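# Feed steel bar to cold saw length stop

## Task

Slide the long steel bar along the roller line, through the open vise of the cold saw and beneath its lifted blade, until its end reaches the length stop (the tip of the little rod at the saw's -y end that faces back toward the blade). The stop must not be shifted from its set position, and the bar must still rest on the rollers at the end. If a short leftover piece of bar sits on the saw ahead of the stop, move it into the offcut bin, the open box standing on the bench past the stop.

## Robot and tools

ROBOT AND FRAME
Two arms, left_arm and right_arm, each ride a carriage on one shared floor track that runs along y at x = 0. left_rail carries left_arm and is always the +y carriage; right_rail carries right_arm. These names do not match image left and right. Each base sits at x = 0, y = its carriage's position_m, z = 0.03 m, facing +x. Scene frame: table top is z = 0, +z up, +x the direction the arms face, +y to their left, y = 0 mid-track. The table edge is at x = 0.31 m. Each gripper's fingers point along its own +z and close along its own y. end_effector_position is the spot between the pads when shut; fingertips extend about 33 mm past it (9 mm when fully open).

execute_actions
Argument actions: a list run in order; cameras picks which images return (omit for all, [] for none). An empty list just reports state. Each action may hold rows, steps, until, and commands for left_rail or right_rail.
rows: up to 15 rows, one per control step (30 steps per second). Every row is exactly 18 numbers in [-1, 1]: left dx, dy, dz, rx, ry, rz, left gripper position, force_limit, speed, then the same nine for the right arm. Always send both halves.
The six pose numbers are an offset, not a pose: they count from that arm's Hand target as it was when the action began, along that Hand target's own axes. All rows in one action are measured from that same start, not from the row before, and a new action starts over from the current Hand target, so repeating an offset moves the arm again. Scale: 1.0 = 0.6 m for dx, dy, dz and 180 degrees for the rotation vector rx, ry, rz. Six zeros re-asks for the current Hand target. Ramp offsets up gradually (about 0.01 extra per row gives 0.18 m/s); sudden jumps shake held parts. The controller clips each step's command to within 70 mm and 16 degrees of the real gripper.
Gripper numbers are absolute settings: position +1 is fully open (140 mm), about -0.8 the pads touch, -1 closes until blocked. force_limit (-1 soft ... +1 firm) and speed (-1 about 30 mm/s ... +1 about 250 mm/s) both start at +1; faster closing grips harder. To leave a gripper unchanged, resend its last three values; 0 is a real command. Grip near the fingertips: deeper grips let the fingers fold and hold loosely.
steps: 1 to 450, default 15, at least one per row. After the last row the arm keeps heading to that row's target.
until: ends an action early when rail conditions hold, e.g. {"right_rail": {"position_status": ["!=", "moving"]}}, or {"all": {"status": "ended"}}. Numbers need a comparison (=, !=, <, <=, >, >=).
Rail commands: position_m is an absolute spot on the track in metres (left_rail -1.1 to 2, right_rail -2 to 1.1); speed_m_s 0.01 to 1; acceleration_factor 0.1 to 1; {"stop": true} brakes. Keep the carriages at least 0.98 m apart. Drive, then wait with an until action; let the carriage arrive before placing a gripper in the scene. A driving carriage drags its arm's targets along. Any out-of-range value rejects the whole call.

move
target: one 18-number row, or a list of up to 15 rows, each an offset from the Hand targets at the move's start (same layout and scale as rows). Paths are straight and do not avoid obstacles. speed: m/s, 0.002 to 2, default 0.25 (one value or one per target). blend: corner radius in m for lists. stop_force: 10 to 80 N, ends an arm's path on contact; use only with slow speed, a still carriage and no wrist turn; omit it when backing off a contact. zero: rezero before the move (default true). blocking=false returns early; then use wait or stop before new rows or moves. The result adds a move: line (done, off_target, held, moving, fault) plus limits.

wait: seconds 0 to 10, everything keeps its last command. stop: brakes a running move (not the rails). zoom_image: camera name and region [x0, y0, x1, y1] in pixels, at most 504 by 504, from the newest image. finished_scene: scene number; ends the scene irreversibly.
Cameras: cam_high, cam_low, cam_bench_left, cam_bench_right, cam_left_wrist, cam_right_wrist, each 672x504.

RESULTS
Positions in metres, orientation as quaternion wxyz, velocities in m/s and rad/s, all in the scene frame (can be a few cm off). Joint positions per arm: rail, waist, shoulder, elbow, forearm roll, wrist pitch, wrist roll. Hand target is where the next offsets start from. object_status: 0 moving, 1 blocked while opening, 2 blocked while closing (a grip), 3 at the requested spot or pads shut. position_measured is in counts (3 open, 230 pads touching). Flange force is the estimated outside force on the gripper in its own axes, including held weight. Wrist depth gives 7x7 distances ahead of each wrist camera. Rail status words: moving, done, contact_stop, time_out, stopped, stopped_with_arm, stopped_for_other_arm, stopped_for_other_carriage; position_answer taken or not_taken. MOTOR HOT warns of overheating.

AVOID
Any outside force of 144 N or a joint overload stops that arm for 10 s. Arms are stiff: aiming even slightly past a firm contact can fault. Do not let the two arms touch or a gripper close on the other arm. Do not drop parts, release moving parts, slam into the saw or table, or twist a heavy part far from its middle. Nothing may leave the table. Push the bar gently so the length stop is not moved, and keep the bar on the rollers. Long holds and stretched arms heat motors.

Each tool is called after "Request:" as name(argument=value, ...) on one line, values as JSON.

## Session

Request:
execute_actions(actions=[])

Scene clock: 0.00 s.
left_arm: end_effector_position=(+0.6600, +1.8590, +0.4937) position_measured=3 object_status=3 end_effector_quat_wxyz=(+0.000, +1.000, +0.000, +0.000) | right_arm: end_effector_position=(+0.6600, -0.9118, +0.4937) position_measured=3 object_status=3 end_effector_quat_wxyz=(+0.000, +1.000, +0.000, +0.000)
Joint positions: left_arm=[1.86 -0.053 0.164 1.35 0 1.628 1.518] | right_arm=[-0.911 -0.053 0.164 1.35 0 1.628 1.518]
Joint velocities: within noise
Joint torques (N m): no reading
Flange force (N): no reading
Wrist depth (mm): cam_left_wrist=[560 348 559 560 559 346 560 / 576 354 581 581 577 352 574 / 620 611 609 609 623 391 611 / 402 149 672 662 670 405 407 / - 138 713 716 704 709 116 / - - 768 707 747 737 - / 1843 - 796 755 779 - -] | cam_right_wrist=[566 347 566 559 555 552 555 / 596 370 601 598 586 586 577 / 635 444 624 629 618 620 389 / 674 130 681 681 674 403 125 / - 121 707 726 719 705 113 / - 793 754 760 768 836 782 / - - 836 768 805 843 -]
Hand target: left_arm +0.6600, +1.8590, +0.4937; +0.000, +1.000, +0.000, +0.000 | right_arm +0.6600, -0.9118, +0.4937; +0.000, +1.000, +0.000, +0.000
Tool commands: left_gripper/position=+1.0 left_gripper/force_limit=+1.0 left_gripper/speed=+1.0 right_gripper/position=+1.0 right_gripper/force_limit=+1.0 right_gripper/speed=+1.0
left_rail: position_m=1.860 position_status=done
right_rail: position_m=-0.911 position_status=done

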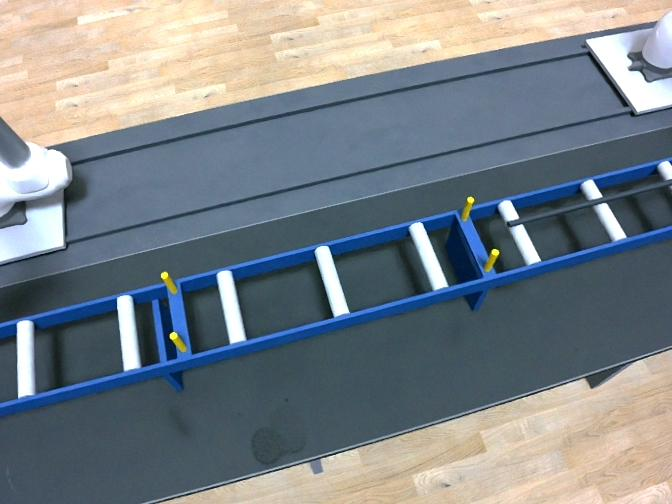

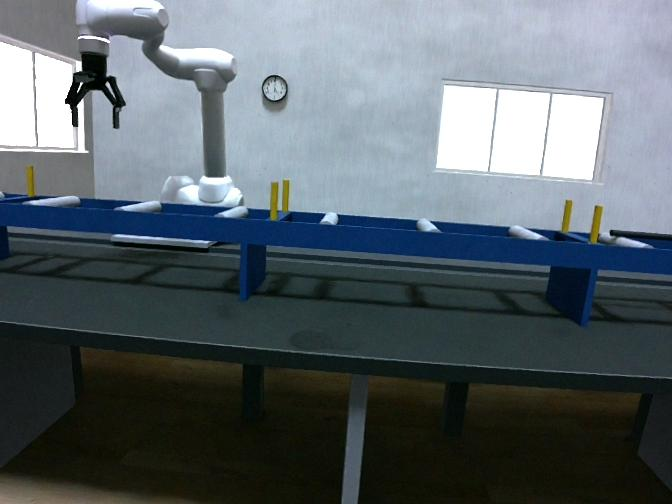

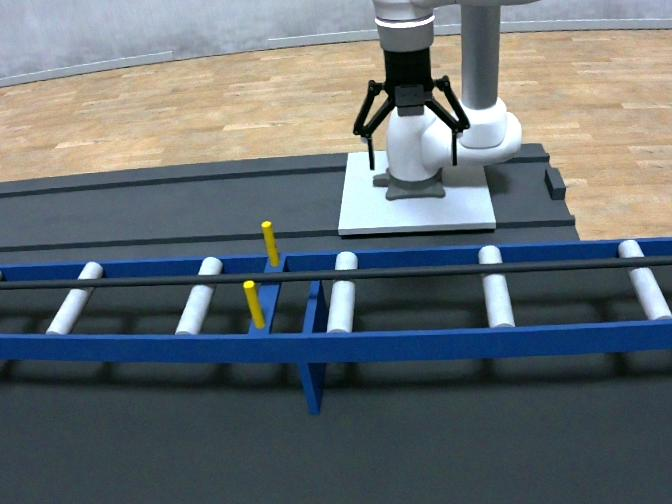

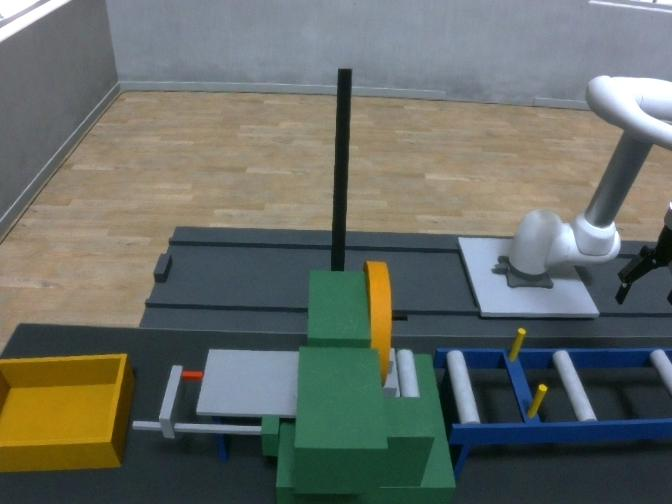

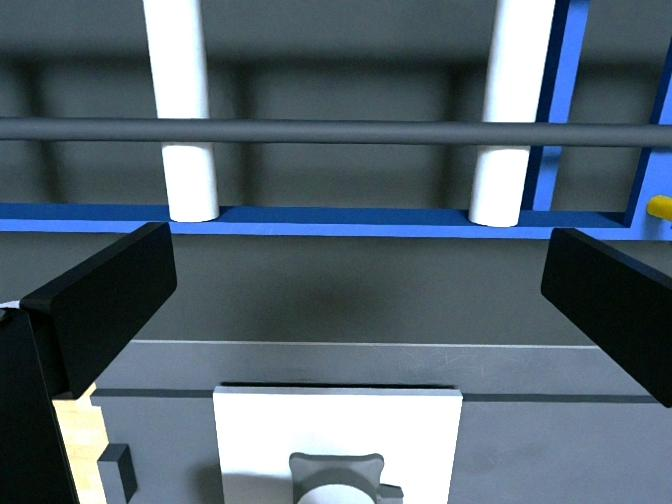

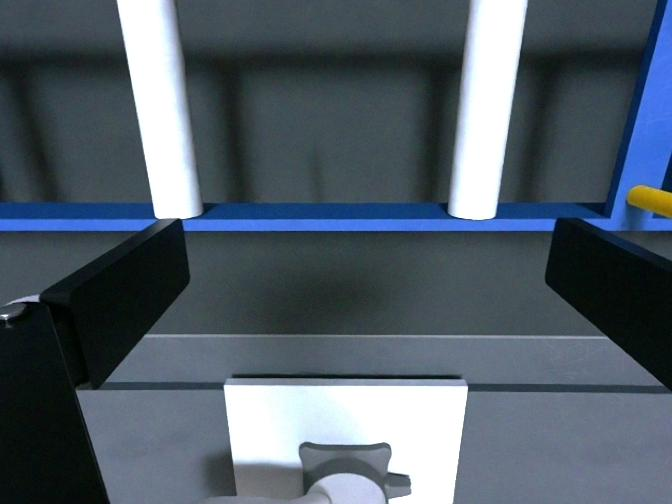

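Request:
move(target=[0.083,0,0.19,0,0,0.5,-0.03,-1,1,-0.72,0,-0.25,0,0,0,-0.4,-1,-1], cameras=[])

Request:
execute_actions(actions=[{"left_rail":{"position_m":1.61,"speed_m_s":0.4,"acceleration_factor":0.4},"right_rail":{"position_m":-1.98,"speed_m_s":0.5,"acceleration_factor":0.5}},{"steps":300,"until":{"all":{"status":"ended"}}}], cameras=[])

Request:
move(target=[0,0,0.1,0,0,0,-0.03,-1,1,0.76,0.108,0.222,0,0,0,-0.4,-1,-1], cameras=["cam_left_wrist","cam_right_wrist","cam_bench_left"])

Scene clock: 13.30 s.
left_arm: end_effector_position=(+0.7098, +1.8590, +0.3797) position_measured=132 object_status=3 end_effector_quat_wxyz=(+0.000, +0.707, -0.707, +0.000) | right_arm: end_effector_position=(+0.2280, -0.9118, +0.6437) position_measured=179 object_status=0 end_effector_quat_wxyz=(+0.000, +1.000, +0.000, +0.000)
Joint positions: left_arm=[1.86 -0.049 0.252 1.446 0 1.444 3.092] | right_arm=[-0.911 -0.154 -0.468 1.594 0 2.015 1.417]
Joint torques (N m): left_arm=[0.77 -69.12 -40.75 3.62 0.14 -0.3] | right_arm=[-2.86 9.46 -40.92 2.7 -0.07 -0.05]
Flange force (N): left_arm=[0.6 -4.2 -1.8] | right_arm=[-0.7 -12.6 6.8]
Wrist depth (mm): cam_left_wrist=[456 284 456 450 457 284 455 / 481 313 487 483 485 310 483 / 514 316 512 512 508 497 512 / 543 528 169 541 151 538 554 / - - 321 341 573 - 88 / - - 328 315 324 - - / - - 672 676 670 - -] | cam_right_wrist=[703 701 694 698 705 685 701 / 747 760 752 741 722 752 - / 814 - 754 749 760 799 - / 863 627 590 549 139 856 853 / - - 80 543 117 83 82 / - - - 1961 - 63 73 / - 63 - 2115 - - -]
Hand target: left_arm +0.7098, +1.8590, +0.3797; +0.000, +0.707, -0.707, +0.000 | right_arm +0.2280, -0.9118, +0.6437; +0.000, +1.000, +0.000, +0.000
Off the commanded pose: left_arm 0.000 m, 0 deg | right_arm 0.000 m, 0 deg.
left_rail: position_m=1.860 position_status=done
right_rail: position_m=-0.911 position_status=done
move: done
No camera images: "cameras" was empty.

Scene clock: 16.43 s.
left_arm: end_effector_position=(+0.7098, +1.6095, +0.3796) position_measured=132 object_status=3 end_effector_quat_wxyz=(+0.000, +0.707, -0.707, +0.000) | right_arm: end_effector_position=(+0.2280, -1.9805, +0.6437) position_measured=179 object_status=3 end_effector_quat_wxyz=(+0.000, +1.000, +0.000, +0.000)
Joint positions: left_arm=[1.61 -0.049 0.252 1.446 0 1.444 3.092] | right_arm=[-1.98 -0.154 -0.468 1.594 0 2.015 1.417]
Joint torques (N m): left_arm=[1.04 -68.91 -40.81 3.6 0.14 -0.31] | right_arm=[-3.09 9.63 -40.89 2.64 -0.1 -0.03]
Flange force (N): left_arm=[0.9 -3.7 -1.2] | right_arm=[-1.4 -13.9 6.8]
Flange force at the end of the 1st action (N): left_arm=[-4.3 -3.5 -1.7] | right_arm=[-2.5 -12.3 7.3]
Wrist depth (mm): cam_left_wrist=[457 283 460 450 457 286 454 / 482 206 257 253 256 206 483 / 508 315 375 251 352 500 508 / 541 533 169 537 315 541 538 / - - 298 298 303 - 90 / - - 618 611 628 - - / - - 674 674 674 - -] | cam_right_wrist=[701 705 707 703 696 696 698 / - 754 749 741 741 765 1488 / 849 817 773 760 762 1519 1552 / - 588 583 558 138 1610 1647 / - - 80 549 116 83 82 / - - - - - 63 73 / - 63 - 2115 - - -]
Hand target: left_arm +0.7098, +1.6095, +0.3797; +0.000, +0.707, -0.707, +0.000 | right_arm +0.2280, -1.9805, +0.6437; +0.000, +1.000, +0.000, +0.000
Tool commands: left_gripper/position=-0.03 left_gripper/force_limit=-1.0 left_gripper/speed=+1.0 right_gripper/position=-0.4 right_gripper/force_limit=-1.0 right_gripper/speed=-1.0
Off the commanded pose: left_arm 0.000 m, 0 deg | right_arm 0.000 m, 0 deg.
left_rail: position_m=1.610 speed_m_s=0.40 position_status=done
right_rail: position_m=-1.980 speed_m_s=0.50 position_status=done
No camera images: "cameras" was empty.

Scene clock: 18.87 s.
left_arm: end_effector_position=(+0.7098, +1.6095, +0.3197) position_measured=132 object_status=3 end_effector_quat_wxyz=(+0.000, +0.707, -0.707, +0.000) | right_arm: end_effector_position=(+0.6839, -2.0453, +0.5105) position_measured=179 object_status=3 end_effector_quat_wxyz=(+0.000, +1.000, +0.000, +0.000)
Joint positions: left_arm=[1.61 -0.049 0.269 1.533 0 1.34 3.092] | right_arm=[-1.98 -0.145 0.211 1.263 0 1.668 1.425]
Joint torques (N m): left_arm=[0.88 -69.99 -40 3.53 0.15 -0.29] | right_arm=[-2.94 -60.35 -44.86 3.09 -0.05 -0.01]
Flange force (N): left_arm=[1.2 -4.3 -0.9] | right_arm=[-11.4 -5.5 6.6]
Wrist depth (mm): cam_left_wrist=[193 228 401 398 193 228 399 / 137 195 199 199 197 195 112 / 452 248 377 318 392 241 447 / 478 249 169 476 151 240 480 / - - 241 245 241 - 91 / - - 552 245 245 - - / - - 591 587 596 - -] | cam_right_wrist=[350 356 347 568 572 582 577 / 377 - 375 360 615 - 608 / - 396 397 642 646 - 687 / 726 698 687 681 139 609 703 / 736 - 80 741 116 83 82 / - - - 765 - 63 73 / - 63 - 805 - - -]
Hand target: left_arm +0.7098, +1.6095, +0.3197; +0.000, +0.707, -0.707, +0.000 | right_arm +0.6840, -2.0453, +0.5105; +0.000, +1.000, +0.000, +0.000
Off the commanded pose: left_arm 0.000 m, 0 deg | right_arm 0.000 m, 0 deg.
left_rail: position_m=1.610 speed_m_s=0.40 position_status=done
right_rail: position_m=-1.980 speed_m_s=0.50 position_status=done
move: done
Images, in order (width x height): cam_bench_left 672x504, cam_left_wrist 672x504, cam_right_wrist 672x504.

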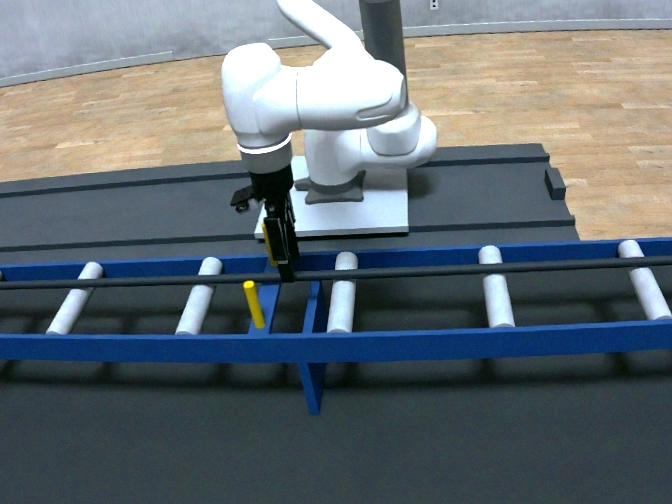

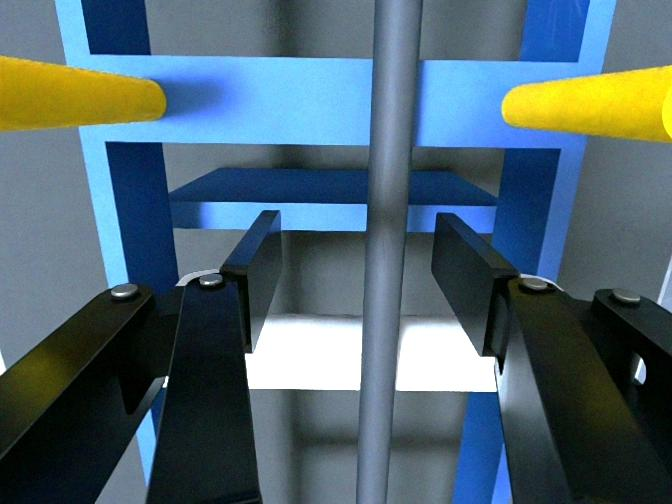

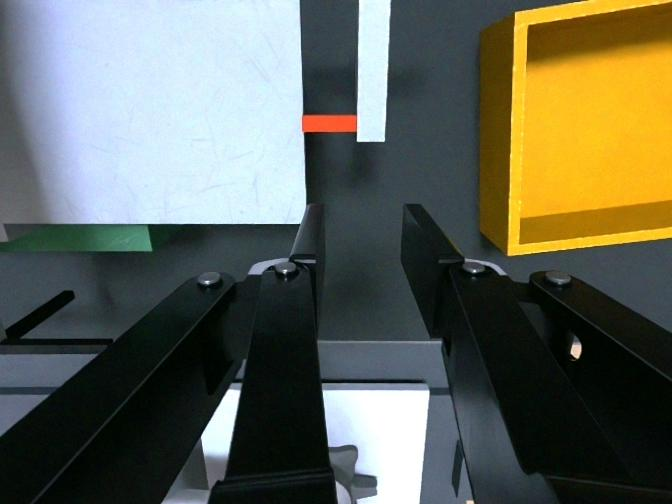

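Request:
move(target=[0,0.02,-0.25,0,0,0,-0.03,-1,1,0,0,0,0,0,0,-0.4,-1,-1], cameras=[])

Request:
execute_actions(actions=[{"left_rail":{"position_m":1.38}},{"steps":300,"until":{"left_rail":{"position_status":["!=","moving"]}}}], cameras=[])

Request:
move(target=[0,0,0.23,0,0,0,-0.03,-1,1,0,0,0,0,0,0,-0.4,-1,-1], cameras=["cam_left_wrist"])

Scene clock: 37.70 s.
left_arm: end_effector_position=(+0.6978, +1.6095, +0.4696) position_measured=132 object_status=3 end_effector_quat_wxyz=(+0.000, +0.707, -0.707, +0.000) | right_arm: end_effector_position=(+0.6840, -2.0453, +0.5105) position_measured=179 object_status=3 end_effector_quat_wxyz=(+0.000, +1.000, +0.000, +0.000)
Joint positions: left_arm=[1.61 -0.05 0.225 1.319 0 1.598 3.091] | right_arm=[-1.98 -0.145 0.211 1.263 0 1.668 1.425]
Joint torques (N m): left_arm=[0.69 -66.48 -40.68 3.6 0.12 -0.28] | right_arm=[-2.99 -61.92 -44.83 3.08 -0.06 -0.04]
Flange force (N): left_arm=[0.0 -4.1 -3.2] | right_arm=[-8.4 -5.2 5.9]
Wrist depth (mm): cam_left_wrist=[539 534 538 530 534 537 547 / 573 557 342 340 342 570 572 / 609 598 472 588 431 599 587 / 654 618 170 389 173 630 623 / - - 662 685 678 - 91 / - - 735 732 713 - - / - - 765 773 489 - -] | cam_right_wrist=[358 354 340 565 575 562 583 / 375 373 373 363 609 606 - / 400 406 400 644 654 642 644 / 712 701 417 672 139 640 - / 741 - 79 747 117 83 80 / - - - 796 - 63 73 / - 63 - 811 - - -]
Hand target: left_arm +0.6978, +1.6095, +0.4697; +0.000, +0.707, -0.707, +0.000 | right_arm +0.6840, -2.0453, +0.5105; +0.000, +1.000, +0.000, +0.000
Off the commanded pose: left_arm 0.000 m, 0 deg | right_arm 0.000 m, 0 deg.
left_rail: position_m=1.610 speed_m_s=0.40 position_status=done
right_rail: position_m=-1.980 speed_m_s=0.50 position_status=done
move: done
No camera images: "cameras" was empty.

Scene clock: 39.27 s.
left_arm: end_effector_position=(+0.6978, +1.3795, +0.4696) position_measured=132 object_status=3 end_effector_quat_wxyz=(+0.000, +0.707, -0.707, +0.000) | right_arm: end_effector_position=(+0.6840, -2.0453, +0.5105) position_measured=179 object_status=3 end_effector_quat_wxyz=(+0.000, +1.000, +0.000, +0.000)
Joint positions: left_arm=[1.38 -0.05 0.225 1.319 0 1.598 3.091] | right_arm=[-1.98 -0.145 0.211 1.263 0 1.668 1.425]
Joint torques (N m): left_arm=[0.41 -66.43 -41.18 3.63 0.11 -0.28] | right_arm=[-3.12 -62.02 -44.96 3.09 -0.06 -0.05]
Flange force (N): left_arm=[0.3 -3.7 -2.1] | right_arm=[-8.5 -5.4 6.3]
Flange force at the end of the 1st action (N): left_arm=[-4.1 -4.5 -1.4] | right_arm=[-8.6 -5.1 6.3]
Wrist depth (mm): cam_left_wrist=[539 529 541 533 530 542 528 / 574 564 567 564 563 566 573 / 611 606 366 363 361 603 616 / 1418 632 169 637 151 630 649 / - - 411 416 413 - 90 / - - 728 512 429 - - / - - 793 466 468 - -] | cam_right_wrist=[359 356 351 356 575 516 - / 374 377 375 361 611 - - / 397 - 400 642 644 644 - / 703 701 689 676 139 583 689 / 744 - 80 741 116 83 82 / - - - 787 - 63 73 / - 63 - 811 - - -]
Hand target: left_arm +0.6978, +1.3795, +0.4697; +0.000, +0.707, -0.707, +0.000 | right_arm +0.6840, -2.0453, +0.5105; +0.000, +1.000, +0.000, +0.000
Tool commands: left_gripper/position=-0.03 left_gripper/force_limit=-1.0 left_gripper/speed=+1.0 right_gripper/position=-0.4 right_gripper/force_limit=-1.0 right_gripper/speed=-1.0
Off the commanded pose: left_arm 0.000 m, 0 deg | right_arm 0.000 m, 0 deg.
left_rail: position_m=1.380 speed_m_s=0.40 position_status=done
right_rail: position_m=-1.980 speed_m_s=0.50 position_status=done
No camera images: "cameras" was empty.

Scene clock: 40.33 s.
left_arm: end_effector_position=(+0.6978, +1.3795, +0.3317) position_measured=132 object_status=3 end_effector_quat_wxyz=(+0.000, +0.707, -0.707, +0.000) | right_arm: end_effector_position=(+0.6840, -2.0453, +0.5105) position_measured=179 object_status=3 end_effector_quat_wxyz=(+0.000, +1.000, +0.000, +0.000)
Joint positions: left_arm=[1.38 -0.05 0.246 1.541 0 1.355 3.091] | right_arm=[-1.98 -0.145 0.211 1.263 0 1.668 1.425]
Joint torques (N m): left_arm=[0.71 -67.71 -39.57 3.5 0.27 -0.28] | right_arm=[-2.98 -61.91 -44.89 3.07 -0.08 -0.04]
Flange force (N): left_arm=[0.9 -5.3 -1.5] | right_arm=[-8.8 -5.3 5.7]
Wrist depth (mm): cam_left_wrist=[209 411 417 179 418 219 413 / 214 270 437 189 438 234 437 / 460 273 460 203 460 252 465 / 500 230 169 229 228 478 495 / - - 512 513 524 - 88 / - - - 280 443 - - / - - 293 289 293 - -] | cam_right_wrist=[364 357 353 347 577 559 553 / 377 377 375 369 620 601 - / 400 399 398 640 644 652 629 / 707 712 417 147 137 615 707 / 734 - 80 747 116 83 82 / - - - 790 - 63 73 / - 63 - 799 - - -]
Hand target: left_arm +0.6978, +1.3795, +0.3317; +0.000, +0.707, -0.707, +0.000 | right_arm +0.6840, -2.0453, +0.5105; +0.000, +1.000, +0.000, +0.000
Off the commanded pose: left_arm 0.000 m, 0 deg | right_arm 0.000 m, 0 deg.
left_rail: position_m=1.380 speed_m_s=0.40 position_status=done
right_rail: position_m=-1.980 speed_m_s=0.50 position_status=done
move: done
Images, in order (width x height): cam_left_wrist 672x504.

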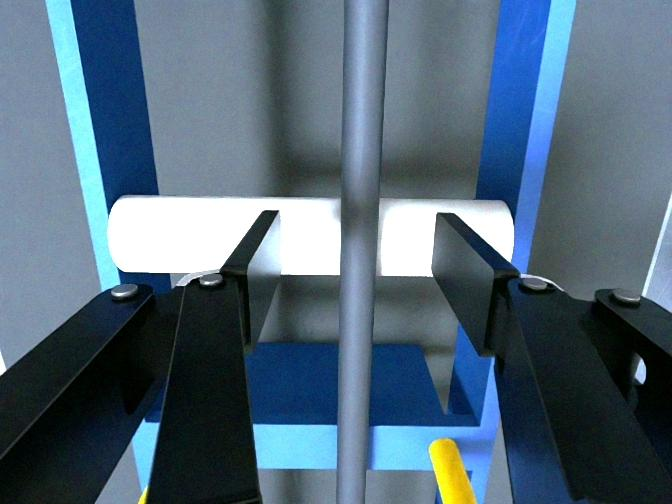

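Request:
move(target=[0,0,0.0945,0,0,0,-0.03,-1,1,0,0,0,0,0,0,-0.4,-1,-1], speed=0.08, cameras=[])

Request:
execute_actions(actions=[{"rows":[[0,0,0,0,0,0,-1,-0.2,-1,0,0,0,0,0,0,-0.4,-1,-1]],"steps":60},{"left_rail":{"position_m":0.8,"speed_m_s":0.25,"acceleration_factor":0.15}},{"steps":400,"until":{"left_rail":{"position_status":["!=","moving"]}}},{"rows":[[0,0,0,0,0,0,-0.03,-1,1,0,0,0,0,0,0,-0.4,-1,-1]],"steps":20}], cameras=["cam_left_wrist","cam_high"])

Scene clock: 46.27 s.
left_arm: end_effector_position=(+0.6978, +1.3795, +0.2751) position_measured=132 object_status=3 end_effector_quat_wxyz=(+0.000, +0.707, -0.707, +0.000) | right_arm: end_effector_position=(+0.6840, -2.0453, +0.5105) position_measured=179 object_status=3 end_effector_quat_wxyz=(+0.000, +1.000, +0.000, +0.000)
Joint positions: left_arm=[1.38 -0.05 0.27 1.615 0 1.257 3.091] | right_arm=[-1.98 -0.145 0.211 1.263 0 1.668 1.425]
Joint torques (N m): left_arm=[2.6 -63.45 -34.95 4.3 0.21 -0.32] | right_arm=[-3.06 -61.98 -44.93 3.06 -0.12 -0.05]
Flange force (N): left_arm=[3.1 -3.4 -8.5] | right_arm=[-8.3 -5.3 6.1]
Wrist depth (mm): cam_left_wrist=[199 365 366 358 364 355 160 / 190 385 383 377 385 217 169 / 201 404 408 399 407 215 402 / 175 175 171 174 159 177 434 / - - 137 176 463 - 91 / - - 435 175 441 - - / - - 349 228 - - -] | cam_right_wrist=[355 359 351 566 572 529 - / 371 374 378 361 611 594 - / 401 394 399 650 646 635 - / 710 703 692 676 139 611 694 / 736 - 80 739 116 83 82 / - - - - - 63 73 / - 63 - 805 - - -]
Hand target: left_arm +0.6978, +1.3795, +0.2750; +0.000, +0.707, -0.707, +0.000 | right_arm +0.6840, -2.0453, +0.5105; +0.000, +1.000, +0.000, +0.000
Off the commanded pose: left_arm 0.000 m, 0 deg | right_arm 0.000 m, 0 deg.
left_rail: position_m=1.380 speed_m_s=0.40 position_status=done
right_rail: position_m=-1.980 speed_m_s=0.50 position_status=done
move: done
No camera images: "cameras" was empty.

Scene clock: 52.77 s.
left_arm: end_effector_position=(+0.6978, +0.7995, +0.2750) position_measured=132 object_status=3 end_effector_quat_wxyz=(+0.000, +0.707, -0.707, +0.000) | right_arm: end_effector_position=(+0.6840, -2.0453, +0.5105) position_measured=179 object_status=3 end_effector_quat_wxyz=(+0.000, +1.000, +0.000, +0.000)
Joint positions: left_arm=[0.8 -0.05 0.27 1.615 0 1.257 3.091] | right_arm=[-1.98 -0.145 0.211 1.263 0 1.668 1.425]
Joint torques (N m): left_arm=[0.38 -64.26 -35.59 3.33 0.17 -0.27] | right_arm=[-3.14 -61.97 -44.79 3.07 -0.1 -0.04]
Flange force (N): left_arm=[0.1 -3.2 -7.3] | right_arm=[-7.8 -5.3 5.5]
Flange force at the end of the 1st action (N): left_arm=[5.0 -2.3 -4.4] | right_arm=[-7.9 -5.1 6.1]
Flange force at the end of the 2nd action (N): left_arm=[-2.5 -2.3 -0.6] | right_arm=[-8.9 -5.8 5.7]
Flange force at the end of the 3rd action (N): left_arm=[2.1 -2.4 -7.3] | right_arm=[-8.5 -5.3 6.1]
Wrist depth (mm): cam_left_wrist=[199 365 365 127 364 354 160 / 191 384 383 134 388 217 168 / 165 165 166 149 166 167 402 / 175 168 146 165 165 167 433 / - 91 146 163 464 114 - / - - 498 175 493 - - / - - 538 194 534 - -] | cam_right_wrist=[356 355 354 560 574 571 566 / 376 375 375 369 608 601 594 / 399 400 396 642 642 613 681 / 717 710 415 676 139 582 593 / 739 - 80 744 116 83 82 / - - - 782 - 63 73 / - 63 - 811 - - -]
Hand target: left_arm +0.6978, +0.7995, +0.2750; +0.000, +0.707, -0.707, +0.000 | right_arm +0.6840, -2.0453, +0.5105; +0.000, +1.000, +0.000, +0.000
Off the commanded pose: left_arm 0.000 m, 0 deg | right_arm 0.000 m, 0 deg.
left_rail: position_m=0.800 speed_m_s=0.25 position_status=done
right_rail: position_m=-1.980 speed_m_s=0.50 position_status=done
Images, in order (width x height): cam_high 672x504, cam_left_wrist 672x504.

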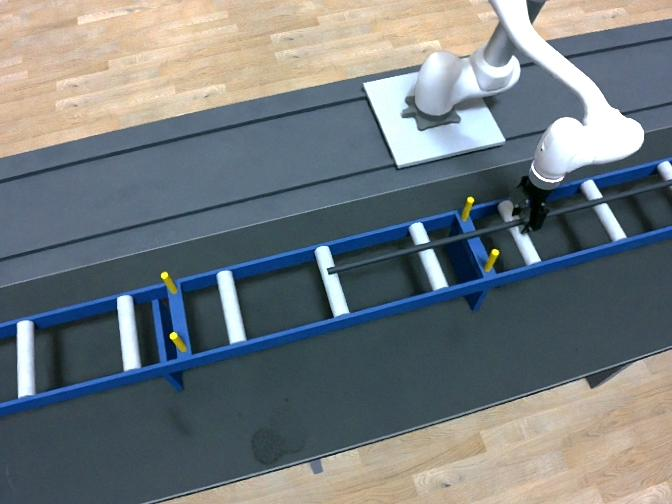

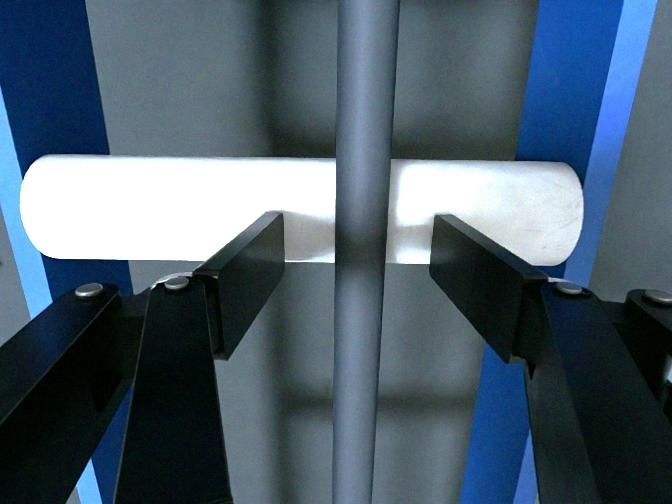

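Request:
move(target=[0,0,-0.28,0,0,0,-0.03,-1,1,0,0,0,0,0,0,-0.4,-1,-1], cameras=[])

Request:
execute_actions(actions=[{"left_rail":{"position_m":0.51,"speed_m_s":0.4,"acceleration_factor":0.4}},{"steps":300,"until":{"left_rail":{"position_status":["!=","moving"]}}}], cameras=[])

Request:
move(target=[0,0,0.22,0,0,0,-0.03,-1,1,0,0,0,0,0,0,-0.4,-1,-1], cameras=["cam_left_wrist"])

Scene clock: 60.17 s.
left_arm: end_effector_position=(+0.6978, +0.7995, +0.4429) position_measured=132 object_status=3 end_effector_quat_wxyz=(+0.000, +0.707, -0.707, +0.000) | right_arm: end_effector_position=(+0.6840, -2.0453, +0.5105) position_measured=179 object_status=3 end_effector_quat_wxyz=(+0.000, +1.000, +0.000, +0.000)
Joint positions: left_arm=[0.8 -0.05 0.224 1.367 0 1.55 3.091] | right_arm=[-1.98 -0.145 0.211 1.263 0 1.668 1.425]
Joint torques (N m): left_arm=[0.68 -66.58 -40.8 3.65 0.06 -0.29] | right_arm=[-3.05 -61.93 -44.88 3.09 -0.09 -0.01]
Flange force (N): left_arm=[0.7 -4.8 -2.0] | right_arm=[-8.1 -5.2 6.1]
Wrist depth (mm): cam_left_wrist=[519 507 517 481 471 510 516 / 545 533 538 533 534 543 545 / 581 572 329 323 329 577 587 / 621 608 169 614 151 606 609 / - - 641 652 656 - 90 / - - 691 683 485 - - / - - 752 429 434 - -] | cam_right_wrist=[362 360 350 568 571 585 591 / 376 372 374 371 608 596 601 / 400 406 397 642 654 668 624 / 714 701 413 674 139 616 707 / 739 - 80 762 116 83 82 / - - - 796 - 63 73 / - 63 - 805 - - -]
Hand target: left_arm +0.6978, +0.7995, +0.4430; +0.000, +0.707, -0.707, +0.000 | right_arm +0.6840, -2.0453, +0.5105; +0.000, +1.000, +0.000, +0.000
Off the commanded pose: left_arm 0.000 m, 0 deg | right_arm 0.000 m, 0 deg.
left_rail: position_m=0.800 speed_m_s=0.25 position_status=done
right_rail: position_m=-1.980 speed_m_s=0.50 position_status=done
move: done
No camera images: "cameras" was empty.

Scene clock: 61.90 s.
left_arm: end_effector_position=(+0.6978, +0.5095, +0.4429) position_measured=132 object_status=3 end_effector_quat_wxyz=(+0.000, +0.707, -0.707, +0.000) | right_arm: end_effector_position=(+0.6840, -2.0453, +0.5105) position_measured=179 object_status=3 end_effector_quat_wxyz=(+0.000, +1.000, +0.000, +0.000)
Joint positions: left_arm=[0.51 -0.05 0.225 1.367 0 1.55 3.091] | right_arm=[-1.98 -0.145 0.211 1.263 0 1.668 1.425]
Joint torques (N m): left_arm=[0.99 -66.17 -41.14 3.63 0.14 -0.32] | right_arm=[-2.94 -61.97 -44.88 3.05 -0.09 -0.04]
Flange force (N): left_arm=[1.3 -3.8 -1.6] | right_arm=[-8.4 -5.2 6.0]
Flange force at the end of the 1st action (N): left_arm=[-4.8 -3.9 -1.4] | right_arm=[-8.5 -5.1 6.2]
Wrist depth (mm): cam_left_wrist=[517 500 518 507 512 510 517 / 542 537 532 322 339 547 537 / 570 573 387 326 344 572 554 / 621 606 169 514 172 611 613 / - - 372 379 374 - 90 / - - 683 446 426 - - / - - 757 425 478 - -] | cam_right_wrist=[354 352 353 566 577 569 566 / 376 376 374 360 615 - - / 400 400 397 652 648 627 624 / 717 701 415 147 139 618 694 / 726 - 80 773 116 83 82 / - - - 776 - 63 73 / - 63 - 796 - - -]
Hand target: left_arm +0.6978, +0.5095, +0.4430; +0.000, +0.707, -0.707, +0.000 | right_arm +0.6840, -2.0453, +0.5105; +0.000, +1.000, +0.000, +0.000
Tool commands: left_gripper/position=-0.03 left_gripper/force_limit=-1.0 left_gripper/speed=+1.0 right_gripper/position=-0.4 right_gripper/force_limit=-1.0 right_gripper/speed=-1.0
Off the commanded pose: left_arm 0.000 m, 0 deg | right_arm 0.000 m, 0 deg.
left_rail: position_m=0.510 speed_m_s=0.40 position_status=done
right_rail: position_m=-1.980 speed_m_s=0.50 position_status=done
No camera images: "cameras" was empty.

Scene clock: 62.93 s.
left_arm: end_effector_position=(+0.6978, +0.5095, +0.3110) position_measured=132 object_status=3 end_effector_quat_wxyz=(+0.000, +0.707, -0.707, +0.000) | right_arm: end_effector_position=(+0.6840, -2.0453, +0.5105) position_measured=179 object_status=3 end_effector_quat_wxyz=(+0.000, +1.000, +0.000, +0.000)
Joint positions: left_arm=[0.51 -0.05 0.254 1.569 0 1.319 3.091] | right_arm=[-1.98 -0.145 0.211 1.263 0 1.668 1.425]
Joint torques (N m): left_arm=[0.82 -68.33 -39.18 3.49 -0.05 -0.31] | right_arm=[-3.07 -62.18 -44.95 3.1 -0.1 -0.02]
Flange force (N): left_arm=[1.0 -5.6 -1.7] | right_arm=[-7.6 -5.1 6.3]
Wrist depth (mm): cam_left_wrist=[199 391 397 161 397 217 394 / 194 237 409 171 413 203 418 / 208 196 195 193 195 199 440 / 469 273 169 193 432 232 472 / - - 319 320 325 - 90 / - - 253 251 254 - - / - - 581 259 581 - -] | cam_right_wrist=[352 358 354 566 578 572 578 / 383 369 373 369 613 596 601 / 387 401 396 648 650 - 644 / 719 694 685 148 139 622 685 / 736 - 80 760 116 83 80 / - - - 779 - 63 73 / - 63 - 817 - - -]
Hand target: left_arm +0.6978, +0.5095, +0.3110; +0.000, +0.707, -0.707, +0.000 | right_arm +0.6840, -2.0453, +0.5105; +0.000, +1.000, +0.000, +0.000
Off the commanded pose: left_arm 0.000 m, 0 deg | right_arm 0.000 m, 0 deg.
left_rail: position_m=0.510 speed_m_s=0.40 position_status=done
right_rail: position_m=-1.980 speed_m_s=0.50 position_status=done
move: done
Images, in order (width x height): cam_left_wrist 672x504.

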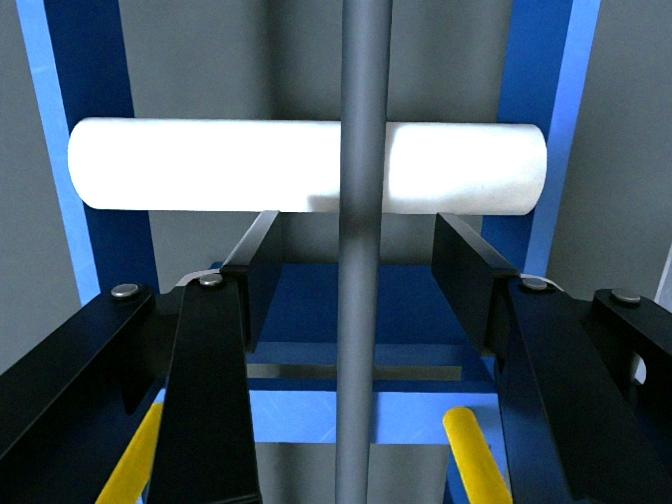

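Request:
move(target=[0,0,0.055,0,0,0,-0.03,-1,1,0,0,0,0,0,0,-0.4,-1,-1], speed=0.08, cameras=[])

Request:
execute_actions(actions=[{"rows":[[0,0,0,0,0,0,-1,-0.2,-1,0,0,0,0,0,0,-0.4,-1,-1]],"steps":60},{"left_rail":{"position_m":-0.27,"speed_m_s":0.28,"acceleration_factor":0.15}},{"steps":400,"until":{"left_rail":{"position_status":["!=","moving"]}}},{"rows":[[0,0,0,0,0,0,-0.03,-1,1,0,0,0,0,0,0,-0.4,-1,-1]],"steps":20}], cameras=["cam_left_wrist","cam_high"])

Request:
move(target=[0,0,-0.1,0,0,0,-0.03,-1,1,0,0,0,0,0,0,-0.4,-1,-1], cameras=[])

Request:
execute_actions(actions=[{"left_rail":{"position_m":0.51,"speed_m_s":0.5,"acceleration_factor":0.4}},{"steps":300,"until":{"left_rail":{"position_status":["!=","moving"]}}}], cameras=["cam_left_wrist"])

Scene clock: 72.53 s.
left_arm: end_effector_position=(+0.6978, +0.5095, +0.2780) position_measured=132 object_status=3 end_effector_quat_wxyz=(+0.000, +0.707, -0.707, +0.000) | right_arm: end_effector_position=(+0.6840, -2.0453, +0.5105) position_measured=179 object_status=3 end_effector_quat_wxyz=(+0.000, +1.000, +0.000, +0.000)
Joint positions: left_arm=[0.51 -0.05 0.268 1.611 0 1.262 3.091] | right_arm=[-1.98 -0.145 0.211 1.263 0 1.668 1.425]
Joint torques (N m): left_arm=[0.9 -68.39 -39.61 3.44 0.14 -0.3] | right_arm=[-2.87 -61.77 -44.84 3.07 -0.07 -0.04]
Flange force (N): left_arm=[1.1 -2.2 0.1] | right_arm=[-8.0 -4.9 6.2]
Wrist depth (mm): cam_left_wrist=[199 369 366 359 367 217 169 / 190 379 377 165 383 202 169 / 162 162 162 161 163 163 410 / 192 257 169 176 174 189 435 / - - 301 167 324 - 90 / - - 288 220 287 - - / - - 223 216 223 - -] | cam_right_wrist=[348 356 - 565 575 572 494 / 377 377 384 369 611 591 601 / 400 - 395 652 650 652 644 / 701 710 416 678 139 676 689 / 729 - 80 752 116 83 82 / - - - 799 - 63 73 / - 63 - 805 - - -]
Hand target: left_arm +0.6978, +0.5095, +0.2780; +0.000, +0.707, -0.707, +0.000 | right_arm +0.6840, -2.0453, +0.5105; +0.000, +1.000, +0.000, +0.000
Off the commanded pose: left_arm 0.000 m, 0 deg | right_arm 0.000 m, 0 deg.
left_rail: position_m=0.510 speed_m_s=0.40 position_status=done
right_rail: position_m=-1.980 speed_m_s=0.50 position_status=done
move: done
No camera images: "cameras" was empty.

Scene clock: 84.93 s.
left_arm: end_effector_position=(+0.6984, +0.4952, +0.2798) position_measured=201 object_status=2 end_effector_quat_wxyz=(-0.001, +0.707, -0.707, +0.001) | right_arm: end_effector_position=(+0.6840, -2.0453, +0.5105) position_measured=179 object_status=3 end_effector_quat_wxyz=(+0.000, +1.000, +0.000, +0.000)
Joint positions: left_arm=[0.496 -0.05 0.267 1.609 0.001 1.263 3.091] | right_arm=[-1.98 -0.145 0.211 1.263 0 1.668 1.425]
Joint torques (N m): left_arm=[-0.32 -22.22 -10.43 3.54 -3.14 -0.36] | right_arm=[-2.99 -61.75 -44.96 3.08 -0.07 -0.04]
Flange force (N): left_arm=[-1.0 8.6 -64.6] | right_arm=[-8.1 -5.1 6.6]
Flange force at the end of the 1st action (N): left_arm=[-13.5 -3.3 -27.6] | right_arm=[-7.3 -5.0 6.6]
Flange force at the end of the 2nd action (N): left_arm=[-1.7 7.7 -64.0] | right_arm=[-8.6 -5.1 5.7]
Flange force at the end of the 3rd action (N): left_arm=[-0.9 6.9 -64.6] | right_arm=[-8.6 -5.2 5.9]
Flange force when the fault began (N): left_arm=[-23.2 16.9 -107.5]
Wrist depth (mm): cam_left_wrist=[188 369 368 137 368 360 162 / 198 391 391 139 389 219 171 / 169 169 170 146 170 171 404 / 188 186 175 155 149 180 438 / 200 - - 165 - - 452 / - - - 179 - - - / - - - 195 - - -] | cam_right_wrist=[358 353 353 566 575 475 - / 382 375 373 370 616 631 - / 401 401 385 638 648 622 648 / 714 698 413 676 138 625 687 / 726 - 80 729 117 83 82 / - - - 760 - 63 73 / - 63 - 802 - - -]
Hand target: left_arm +0.6984, +0.4952, +0.2798; -0.001, +0.707, -0.707, +0.001 | right_arm +0.6840, -2.0453, +0.5105; +0.000, +1.000, +0.000, +0.000
Tool commands: left_gripper/position=-1.0 left_gripper/force_limit=-0.2 left_gripper/speed=-1.0 right_gripper/position=-0.4 right_gripper/force_limit=-1.0 right_gripper/speed=-1.0
Off the commanded pose: right_arm 0.000 m, 0 deg.
FORCE FAULT: contact force on the left arm reached its limit, and that arm stopped for 10 seconds. The contact can be on any part of that arm, not only on its tool. That arm's remaining commands of this call were not run. That arm's target is now where it stood when the stop ended, not its last command. That arm accepts commands again.
left_rail: position_m=0.496 speed_m_s=0.28 position_status=stopped_with_arm position_answer=taken
right_rail: position_m=-1.980 speed_m_s=0.50 position_status=done
Images, in order (width x height): cam_high 672x504, cam_left_wrist 672x504.

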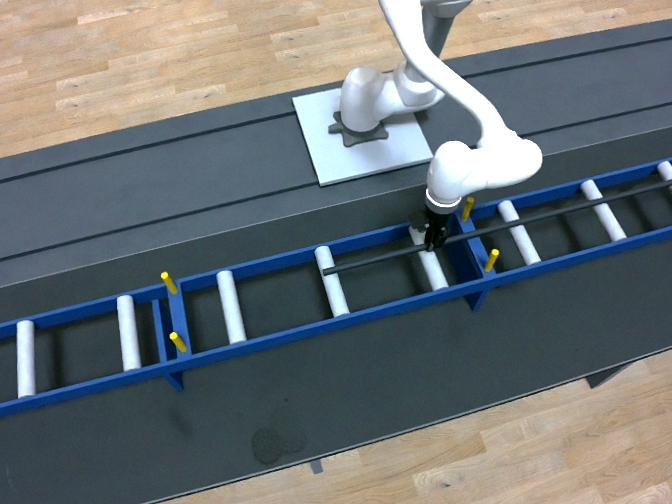

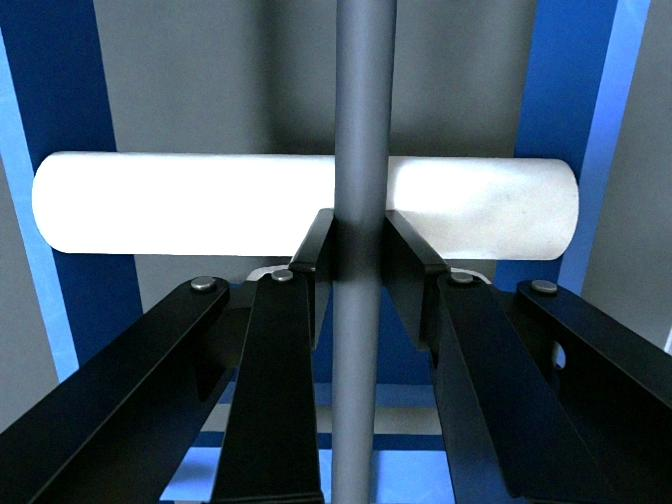

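not run: an earlier result of this reply reported a stop or a fault. Calls in your next reply go to the robot.

not run: an earlier result of this reply reported a stop or a fault. Calls in your next reply go to the robot.

Request:
execute_actions(actions=[{"rows":[[0,0,0,0,0,0,-0.03,-1,1,0,0,0,0,0,0,-0.4,-1,-1]],"steps":25}], cameras=[])

Request:
move(target=[-0.033,0,-0.006,0,0,0,-0.03,-1,1,0,0,0,0,0,0,-0.4,-1,-1], speed=0.1, cameras=[])

Request:
execute_actions(actions=[{"rows":[[0,0,0,0,0,0,-1,-0.2,-1,0,0,0,0,0,0,-0.4,-1,-1]],"steps":60},{"left_rail":{"position_m":0.38,"speed_m_s":0.08,"acceleration_factor":0.15}},{"steps":400,"until":{"left_rail":{"position_status":["!=","moving"]}}}], cameras=["cam_left_wrist"])

Scene clock: 94.60 s.
left_arm: end_effector_position=(+0.6984, +0.4952, +0.2798) position_measured=132 object_status=3 end_effector_quat_wxyz=(-0.001, +0.707, -0.707, +0.001) | right_arm: end_effector_position=(+0.6840, -2.0453, +0.5105) position_measured=179 object_status=3 end_effector_quat_wxyz=(+0.000, +1.000, +0.000, +0.000)
Joint positions: left_arm=[0.496 -0.05 0.267 1.609 0.001 1.263 3.091] | right_arm=[-1.98 -0.145 0.211 1.263 0 1.668 1.425]
Joint torques (N m): left_arm=[0.66 -68.85 -39.07 3.5 0.11 -0.31] | right_arm=[-3 -61.82 -44.88 3.05 -0.08 -0.03]
Flange force (N): left_arm=[0.4 -3.9 -0.8] | right_arm=[-9.0 -5.4 6.0]
Wrist depth (mm): cam_left_wrist=[188 370 367 132 367 360 162 / 199 388 389 139 387 218 171 / 169 169 169 147 169 175 404 / 186 183 170 170 170 178 435 / - - 327 168 352 - 90 / - - 310 184 313 - - / - - 227 222 230 - -] | cam_right_wrist=[356 349 357 560 582 559 572 / 377 376 373 368 609 594 604 / 402 391 397 646 646 - 638 / 705 698 415 674 139 618 692 / 744 - 80 773 116 83 82 / - - - 779 - 63 73 / - 63 - 808 - - -]
Hand target: left_arm +0.6984, +0.4952, +0.2798; -0.001, +0.707, -0.707, +0.001 | right_arm +0.6840, -2.0453, +0.5105; +0.000, +1.000, +0.000, +0.000
Off the commanded pose: left_arm 0.000 m, 0 deg | right_arm 0.000 m, 0 deg.
left_rail: position_m=0.496 speed_m_s=0.28 position_status=stopped_with_arm position_answer=taken
right_rail: position_m=-1.980 speed_m_s=0.50 position_status=done
No camera images: "cameras" was empty.

Scene clock: 95.37 s.
left_arm: end_effector_position=(+0.6984, +0.5150, +0.2834) position_measured=132 object_status=3 end_effector_quat_wxyz=(-0.001, +0.707, -0.707, +0.001) | right_arm: end_effector_position=(+0.6840, -2.0453, +0.5105) position_measured=179 object_status=3 end_effector_quat_wxyz=(+0.000, +1.000, +0.000, +0.000)
Joint positions: left_arm=[0.496 -0.022 0.266 1.604 0.001 1.269 3.12] | right_arm=[-1.98 -0.145 0.211 1.263 0 1.668 1.425]
Joint torques (N m): left_arm=[-1.13 -68.77 -39.26 3.46 0.11 -0.38] | right_arm=[-3.03 -61.97 -44.87 3.07 -0.09 -0.03]
Flange force (N): left_arm=[-2.3 -3.7 -0.6] | right_arm=[-8.0 -5.2 5.9]
Wrist depth (mm): cam_left_wrist=[188 369 373 138 368 206 171 / 176 178 384 165 383 192 379 / 172 168 168 165 167 167 413 / 201 434 169 164 159 202 440 / - - 114 173 313 - 90 / - - 503 220 288 - - / - - 230 223 230 - -] | cam_right_wrist=[355 354 353 566 572 569 565 / 377 374 374 369 615 596 613 / 400 400 - 646 646 - 666 / 710 694 692 674 139 710 703 / 729 - 80 734 117 83 82 / - - - 817 - 63 73 / - 63 - 808 - - -]
Hand target: left_arm +0.6984, +0.5150, +0.2834; -0.001, +0.707, -0.707, +0.001 | right_arm +0.6840, -2.0453, +0.5105; +0.000, +1.000, +0.000, +0.000
Off the commanded pose: left_arm 0.000 m, 0 deg | right_arm 0.000 m, 0 deg.
left_rail: position_m=0.496 speed_m_s=0.28 position_status=stopped_with_arm position_answer=taken
right_rail: position_m=-1.980 speed_m_s=0.50 position_status=done
move: done
No camera images: "cameras" was empty.

Scene clock: 99.43 s.
left_arm: end_effector_position=(+0.6984, +0.3995, +0.2834) position_measured=201 object_status=2 end_effector_quat_wxyz=(-0.001, +0.707, -0.707, +0.001) | right_arm: end_effector_position=(+0.6840, -2.0453, +0.5105) position_measured=179 object_status=3 end_effector_quat_wxyz=(+0.000, +1.000, +0.000, +0.000)
Joint positions: left_arm=[0.38 -0.022 0.266 1.604 0 1.269 3.12] | right_arm=[-1.98 -0.145 0.211 1.263 0 1.668 1.425]
Joint torques (N m): left_arm=[0.75 -68.99 -40.07 3.53 -0.23 -0.24] | right_arm=[-3.06 -62.04 -44.87 3.08 -0.09 -0.03]
Flange force (N): left_arm=[0.1 -2.4 -0.4] | right_arm=[-8.0 -5.3 6.2]
Flange force at the end of the 1st action (N): left_arm=[0.8 -3.3 -1.8] | right_arm=[-7.6 -5.1 6.2]
Flange force at the end of the 2nd action (N): left_arm=[1.3 -3.1 -1.3] | right_arm=[-8.4 -5.3 6.1]
Wrist depth (mm): cam_left_wrist=[188 367 373 135 371 206 170 / 199 393 393 143 391 218 383 / 200 407 417 149 415 218 413 / 201 432 435 159 429 216 439 / 203 - - 170 - 94 462 / - - - 182 - - - / - - - - - - -] | cam_right_wrist=[354 349 351 562 568 537 558 / 368 376 373 362 609 - 588 / 400 403 409 650 648 613 640 / 703 701 689 672 139 622 678 / 754 - 80 734 116 83 82 / - - - 773 - 63 73 / - 63 - 811 - - -]
Hand target: left_arm +0.6984, +0.3995, +0.2834; -0.001, +0.707, -0.707, +0.001 | right_arm +0.6840, -2.0453, +0.5105; +0.000, +1.000, +0.000, +0.000
Off the commanded pose: left_arm 0.000 m, 0 deg | right_arm 0.000 m, 0 deg.
left_rail: position_m=0.380 speed_m_s=0.08 position_status=done
right_rail: position_m=-1.980 speed_m_s=0.50 position_status=done
Images, in order (width x height): cam_left_wrist 672x504.

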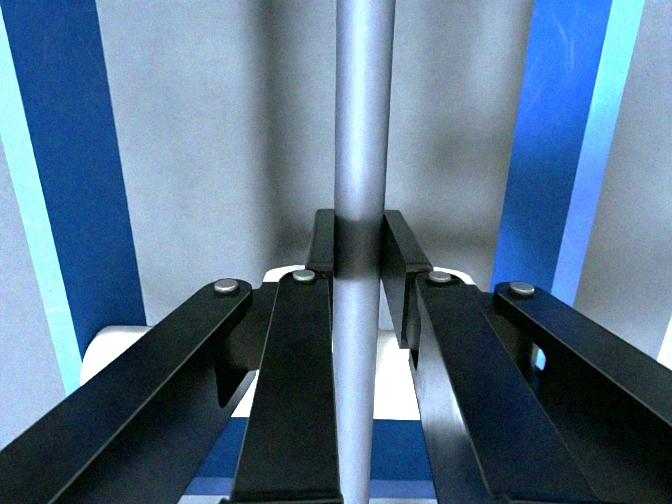

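Request:
execute_actions(actions=[{"left_rail":{"position_m":-0.28,"speed_m_s":0.28,"acceleration_factor":0.15}},{"steps":400,"until":{"left_rail":{"position_status":["!=","moving"]}}},{"rows":[[0,0,0,0,0,0,-0.03,-1,1,0,0,0,0,0,0,-0.4,-1,-1]],"steps":20}], cameras=["cam_left_wrist","cam_high"])

Request:
move(target=[0,0,-0.08,0,0,0,-0.03,-1,1,0,0,0,0,0,0,-0.4,-1,-1], cameras=[])

Request:
execute_actions(actions=[{"left_rail":{"position_m":0.49,"speed_m_s":0.5,"acceleration_factor":0.4}},{"steps":300,"until":{"left_rail":{"position_status":["!=","moving"]}}}], cameras=["cam_left_wrist"])

Scene clock: 109.20 s.
left_arm: end_effector_position=(+0.6985, -0.2605, +0.2834) position_measured=134 object_status=1 end_effector_quat_wxyz=(-0.001, +0.707, -0.707, +0.001) | right_arm: end_effector_position=(+0.6840, -2.0453, +0.5105) position_measured=179 object_status=3 end_effector_quat_wxyz=(+0.000, +1.000, +0.000, +0.000)
Joint positions: left_arm=[-0.28 -0.022 0.266 1.604 0 1.269 3.12] | right_arm=[-1.98 -0.145 0.211 1.263 0 1.668 1.425]
Joint torques (N m): left_arm=[-5.76 -92.1 -6.96 -0.18 25.78 0.06] | right_arm=[-2.93 -62.15 -44.84 3.08 -0.07 -0.04]
Flange force (N): left_arm=[-10.6 -93.3 14.8] | right_arm=[-7.9 -5.1 5.6]
Flange force at the end of the 1st action (N): left_arm=[-3.3 -2.2 -0.9] | right_arm=[-7.9 -5.2 6.5]
Flange force at the end of the 2nd action (N): left_arm=[3.2 -3.2 -1.0] | right_arm=[-8.5 -5.2 6.1]
Wrist depth (mm): cam_left_wrist=[186 223 222 218 219 216 164 / 197 388 396 389 387 222 380 / 172 174 176 175 177 173 413 / 198 222 162 184 154 182 - / - - 465 460 457 - 88 / - - 494 228 490 - - / - - - 221 223 - -] | cam_right_wrist=[351 355 351 351 583 553 - / 375 379 368 363 608 566 599 / 382 397 399 642 648 - 666 / 703 698 689 672 139 622 689 / 734 - 80 736 116 83 82 / - - - 785 - 63 73 / - 63 - 811 - - -]
Hand target: left_arm +0.6984, -0.2605, +0.2834; -0.001, +0.707, -0.707, +0.001 | right_arm +0.6840, -2.0453, +0.5105; +0.000, +1.000, +0.000, +0.000
Off the commanded pose: left_arm 0.000 m, 0 deg | right_arm 0.000 m, 0 deg.
left_rail: position_m=-0.280 speed_m_s=0.28 position_status=done
right_rail: position_m=-1.980 speed_m_s=0.50 position_status=done
Images, in order (width x height): cam_high 672x504, cam_left_wrist 672x504.

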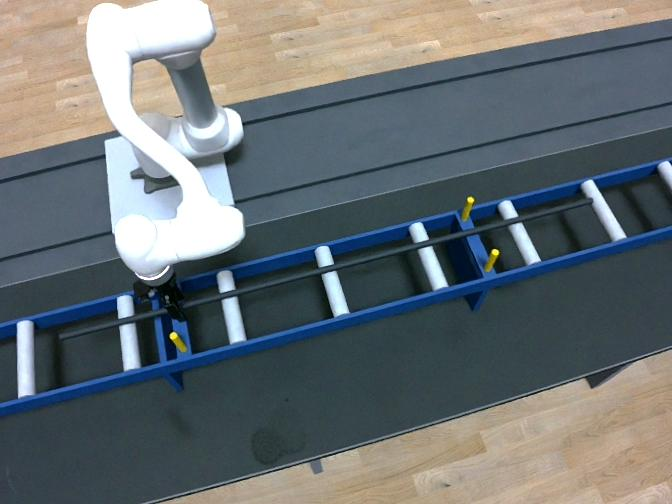

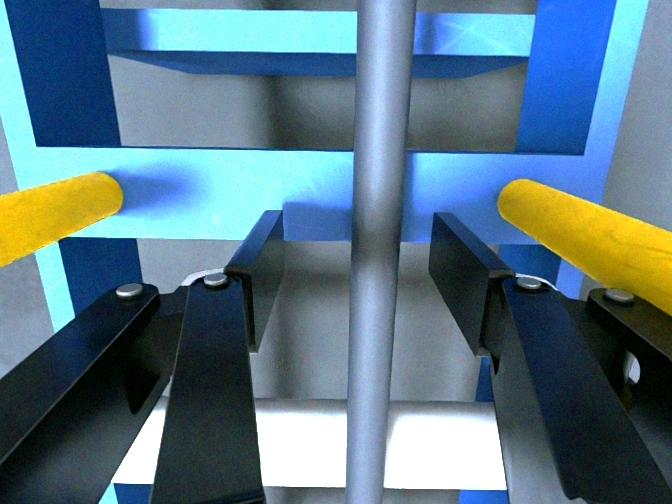

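Scene clock: 110.03 s.
left_arm: end_effector_position=(+0.6983, -0.2606, +0.3313) position_measured=132 object_status=3 end_effector_quat_wxyz=(-0.001, +0.707, -0.707, +0.001) | right_arm: end_effector_position=(+0.6840, -2.0453, +0.5105) position_measured=179 object_status=3 end_effector_quat_wxyz=(+0.000, +1.000, +0.000, +0.000)
Joint positions: left_arm=[-0.28 -0.022 0.246 1.541 0 1.352 3.12] | right_arm=[-1.98 -0.145 0.211 1.263 0 1.668 1.425]
Joint torques (N m): left_arm=[0.64 -67.51 -41.26 3.52 0.18 -0.31] | right_arm=[-2.87 -62.11 -44.89 3.07 -0.07 -0.03]
Flange force (N): left_arm=[0.3 -1.0 0.7] | right_arm=[-8.1 -5.0 6.0]
Wrist depth (mm): cam_left_wrist=[208 262 288 266 268 221 413 / 429 270 435 418 435 236 438 / 452 218 223 218 223 217 461 / 503 255 169 479 172 153 485 / - - 513 512 525 - 88 / - - 268 266 269 - - / - - 609 603 606 - -] | cam_right_wrist=[357 351 352 568 571 560 575 / 377 375 371 360 609 - - / 400 400 399 648 648 - - / 717 698 689 146 139 696 696 / - - 80 747 116 83 79 / - - - 805 - 63 73 / - 63 - 814 - - -]
Hand target: left_arm +0.6983, -0.2606, +0.3314; -0.001, +0.707, -0.707, +0.001 | right_arm +0.6840, -2.0453, +0.5105; +0.000, +1.000, +0.000, +0.000
Off the commanded pose: left_arm 0.000 m, 0 deg | right_arm 0.000 m, 0 deg.
left_rail: position_m=-0.280 speed_m_s=0.28 position_status=done
right_rail: position_m=-1.980 speed_m_s=0.50 position_status=done
move: done
No camera images: "cameras" was empty.

Scene clock: 112.77 s.
left_arm: end_effector_position=(+0.6983, +0.5095, +0.3314) position_measured=132 object_status=3 end_effector_quat_wxyz=(-0.001, +0.707, -0.707, +0.001) | right_arm: end_effector_position=(+0.6840, -2.0453, +0.5105) position_measured=179 object_status=3 end_effector_quat_wxyz=(+0.000, +1.000, +0.000, +0.000)
Joint positions: left_arm=[0.49 -0.022 0.246 1.541 0 1.352 3.12] | right_arm=[-1.98 -0.145 0.211 1.263 0 1.668 1.425]
Joint torques (N m): left_arm=[0.6 -67.83 -40.12 3.54 0.13 -0.28] | right_arm=[-3.04 -62.04 -44.94 3.08 -0.07 -0.03]
Flange force (N): left_arm=[0.0 -3.8 -1.3] | right_arm=[-8.3 -5.3 6.4]
Flange force at the end of the 1st action (N): left_arm=[5.3 -3.2 -0.7] | right_arm=[-8.4 -5.3 6.2]
Wrist depth (mm): cam_left_wrist=[209 406 413 407 416 220 414 / 433 236 429 213 429 219 438 / 466 216 217 212 216 228 462 / 496 256 169 429 434 480 490 / - - 337 337 368 - 88 / - - 272 268 271 - - / - - 613 601 609 - -] | cam_right_wrist=[355 352 351 566 574 555 - / 375 375 377 366 608 - - / 404 400 399 652 648 - 618 / 712 698 417 147 139 616 689 / 729 - 80 741 117 83 82 / - - - 754 - 63 73 / - 63 - 805 - - -]
Hand target: left_arm +0.6983, +0.5094, +0.3314; -0.001, +0.707, -0.707, +0.001 | right_arm +0.6840, -2.0453, +0.5105; +0.000, +1.000, +0.000, +0.000
Tool commands: left_gripper/position=-0.03 left_gripper/force_limit=-1.0 left_gripper/speed=+1.0 right_gripper/position=-0.4 right_gripper/force_limit=-1.0 right_gripper/speed=-1.0
Off the commanded pose: left_arm 0.000 m, 0 deg | right_arm 0.000 m, 0 deg.
left_rail: position_m=0.490 speed_m_s=0.50 position_status=done
right_rail: position_m=-1.980 speed_m_s=0.50 position_status=done
Images, in order (width x height): cam_left_wrist 672x504.

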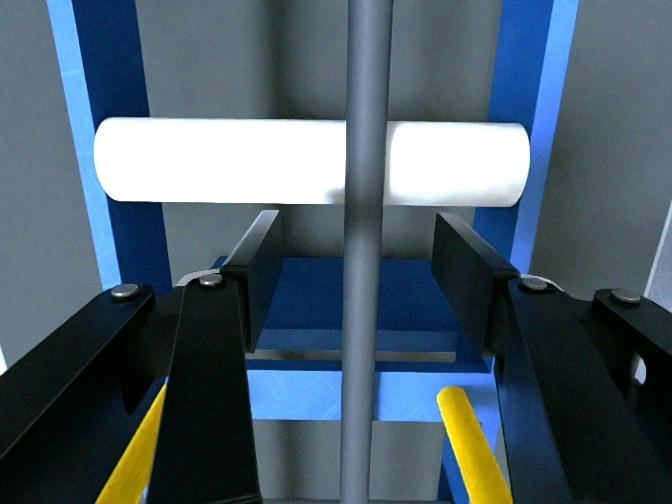

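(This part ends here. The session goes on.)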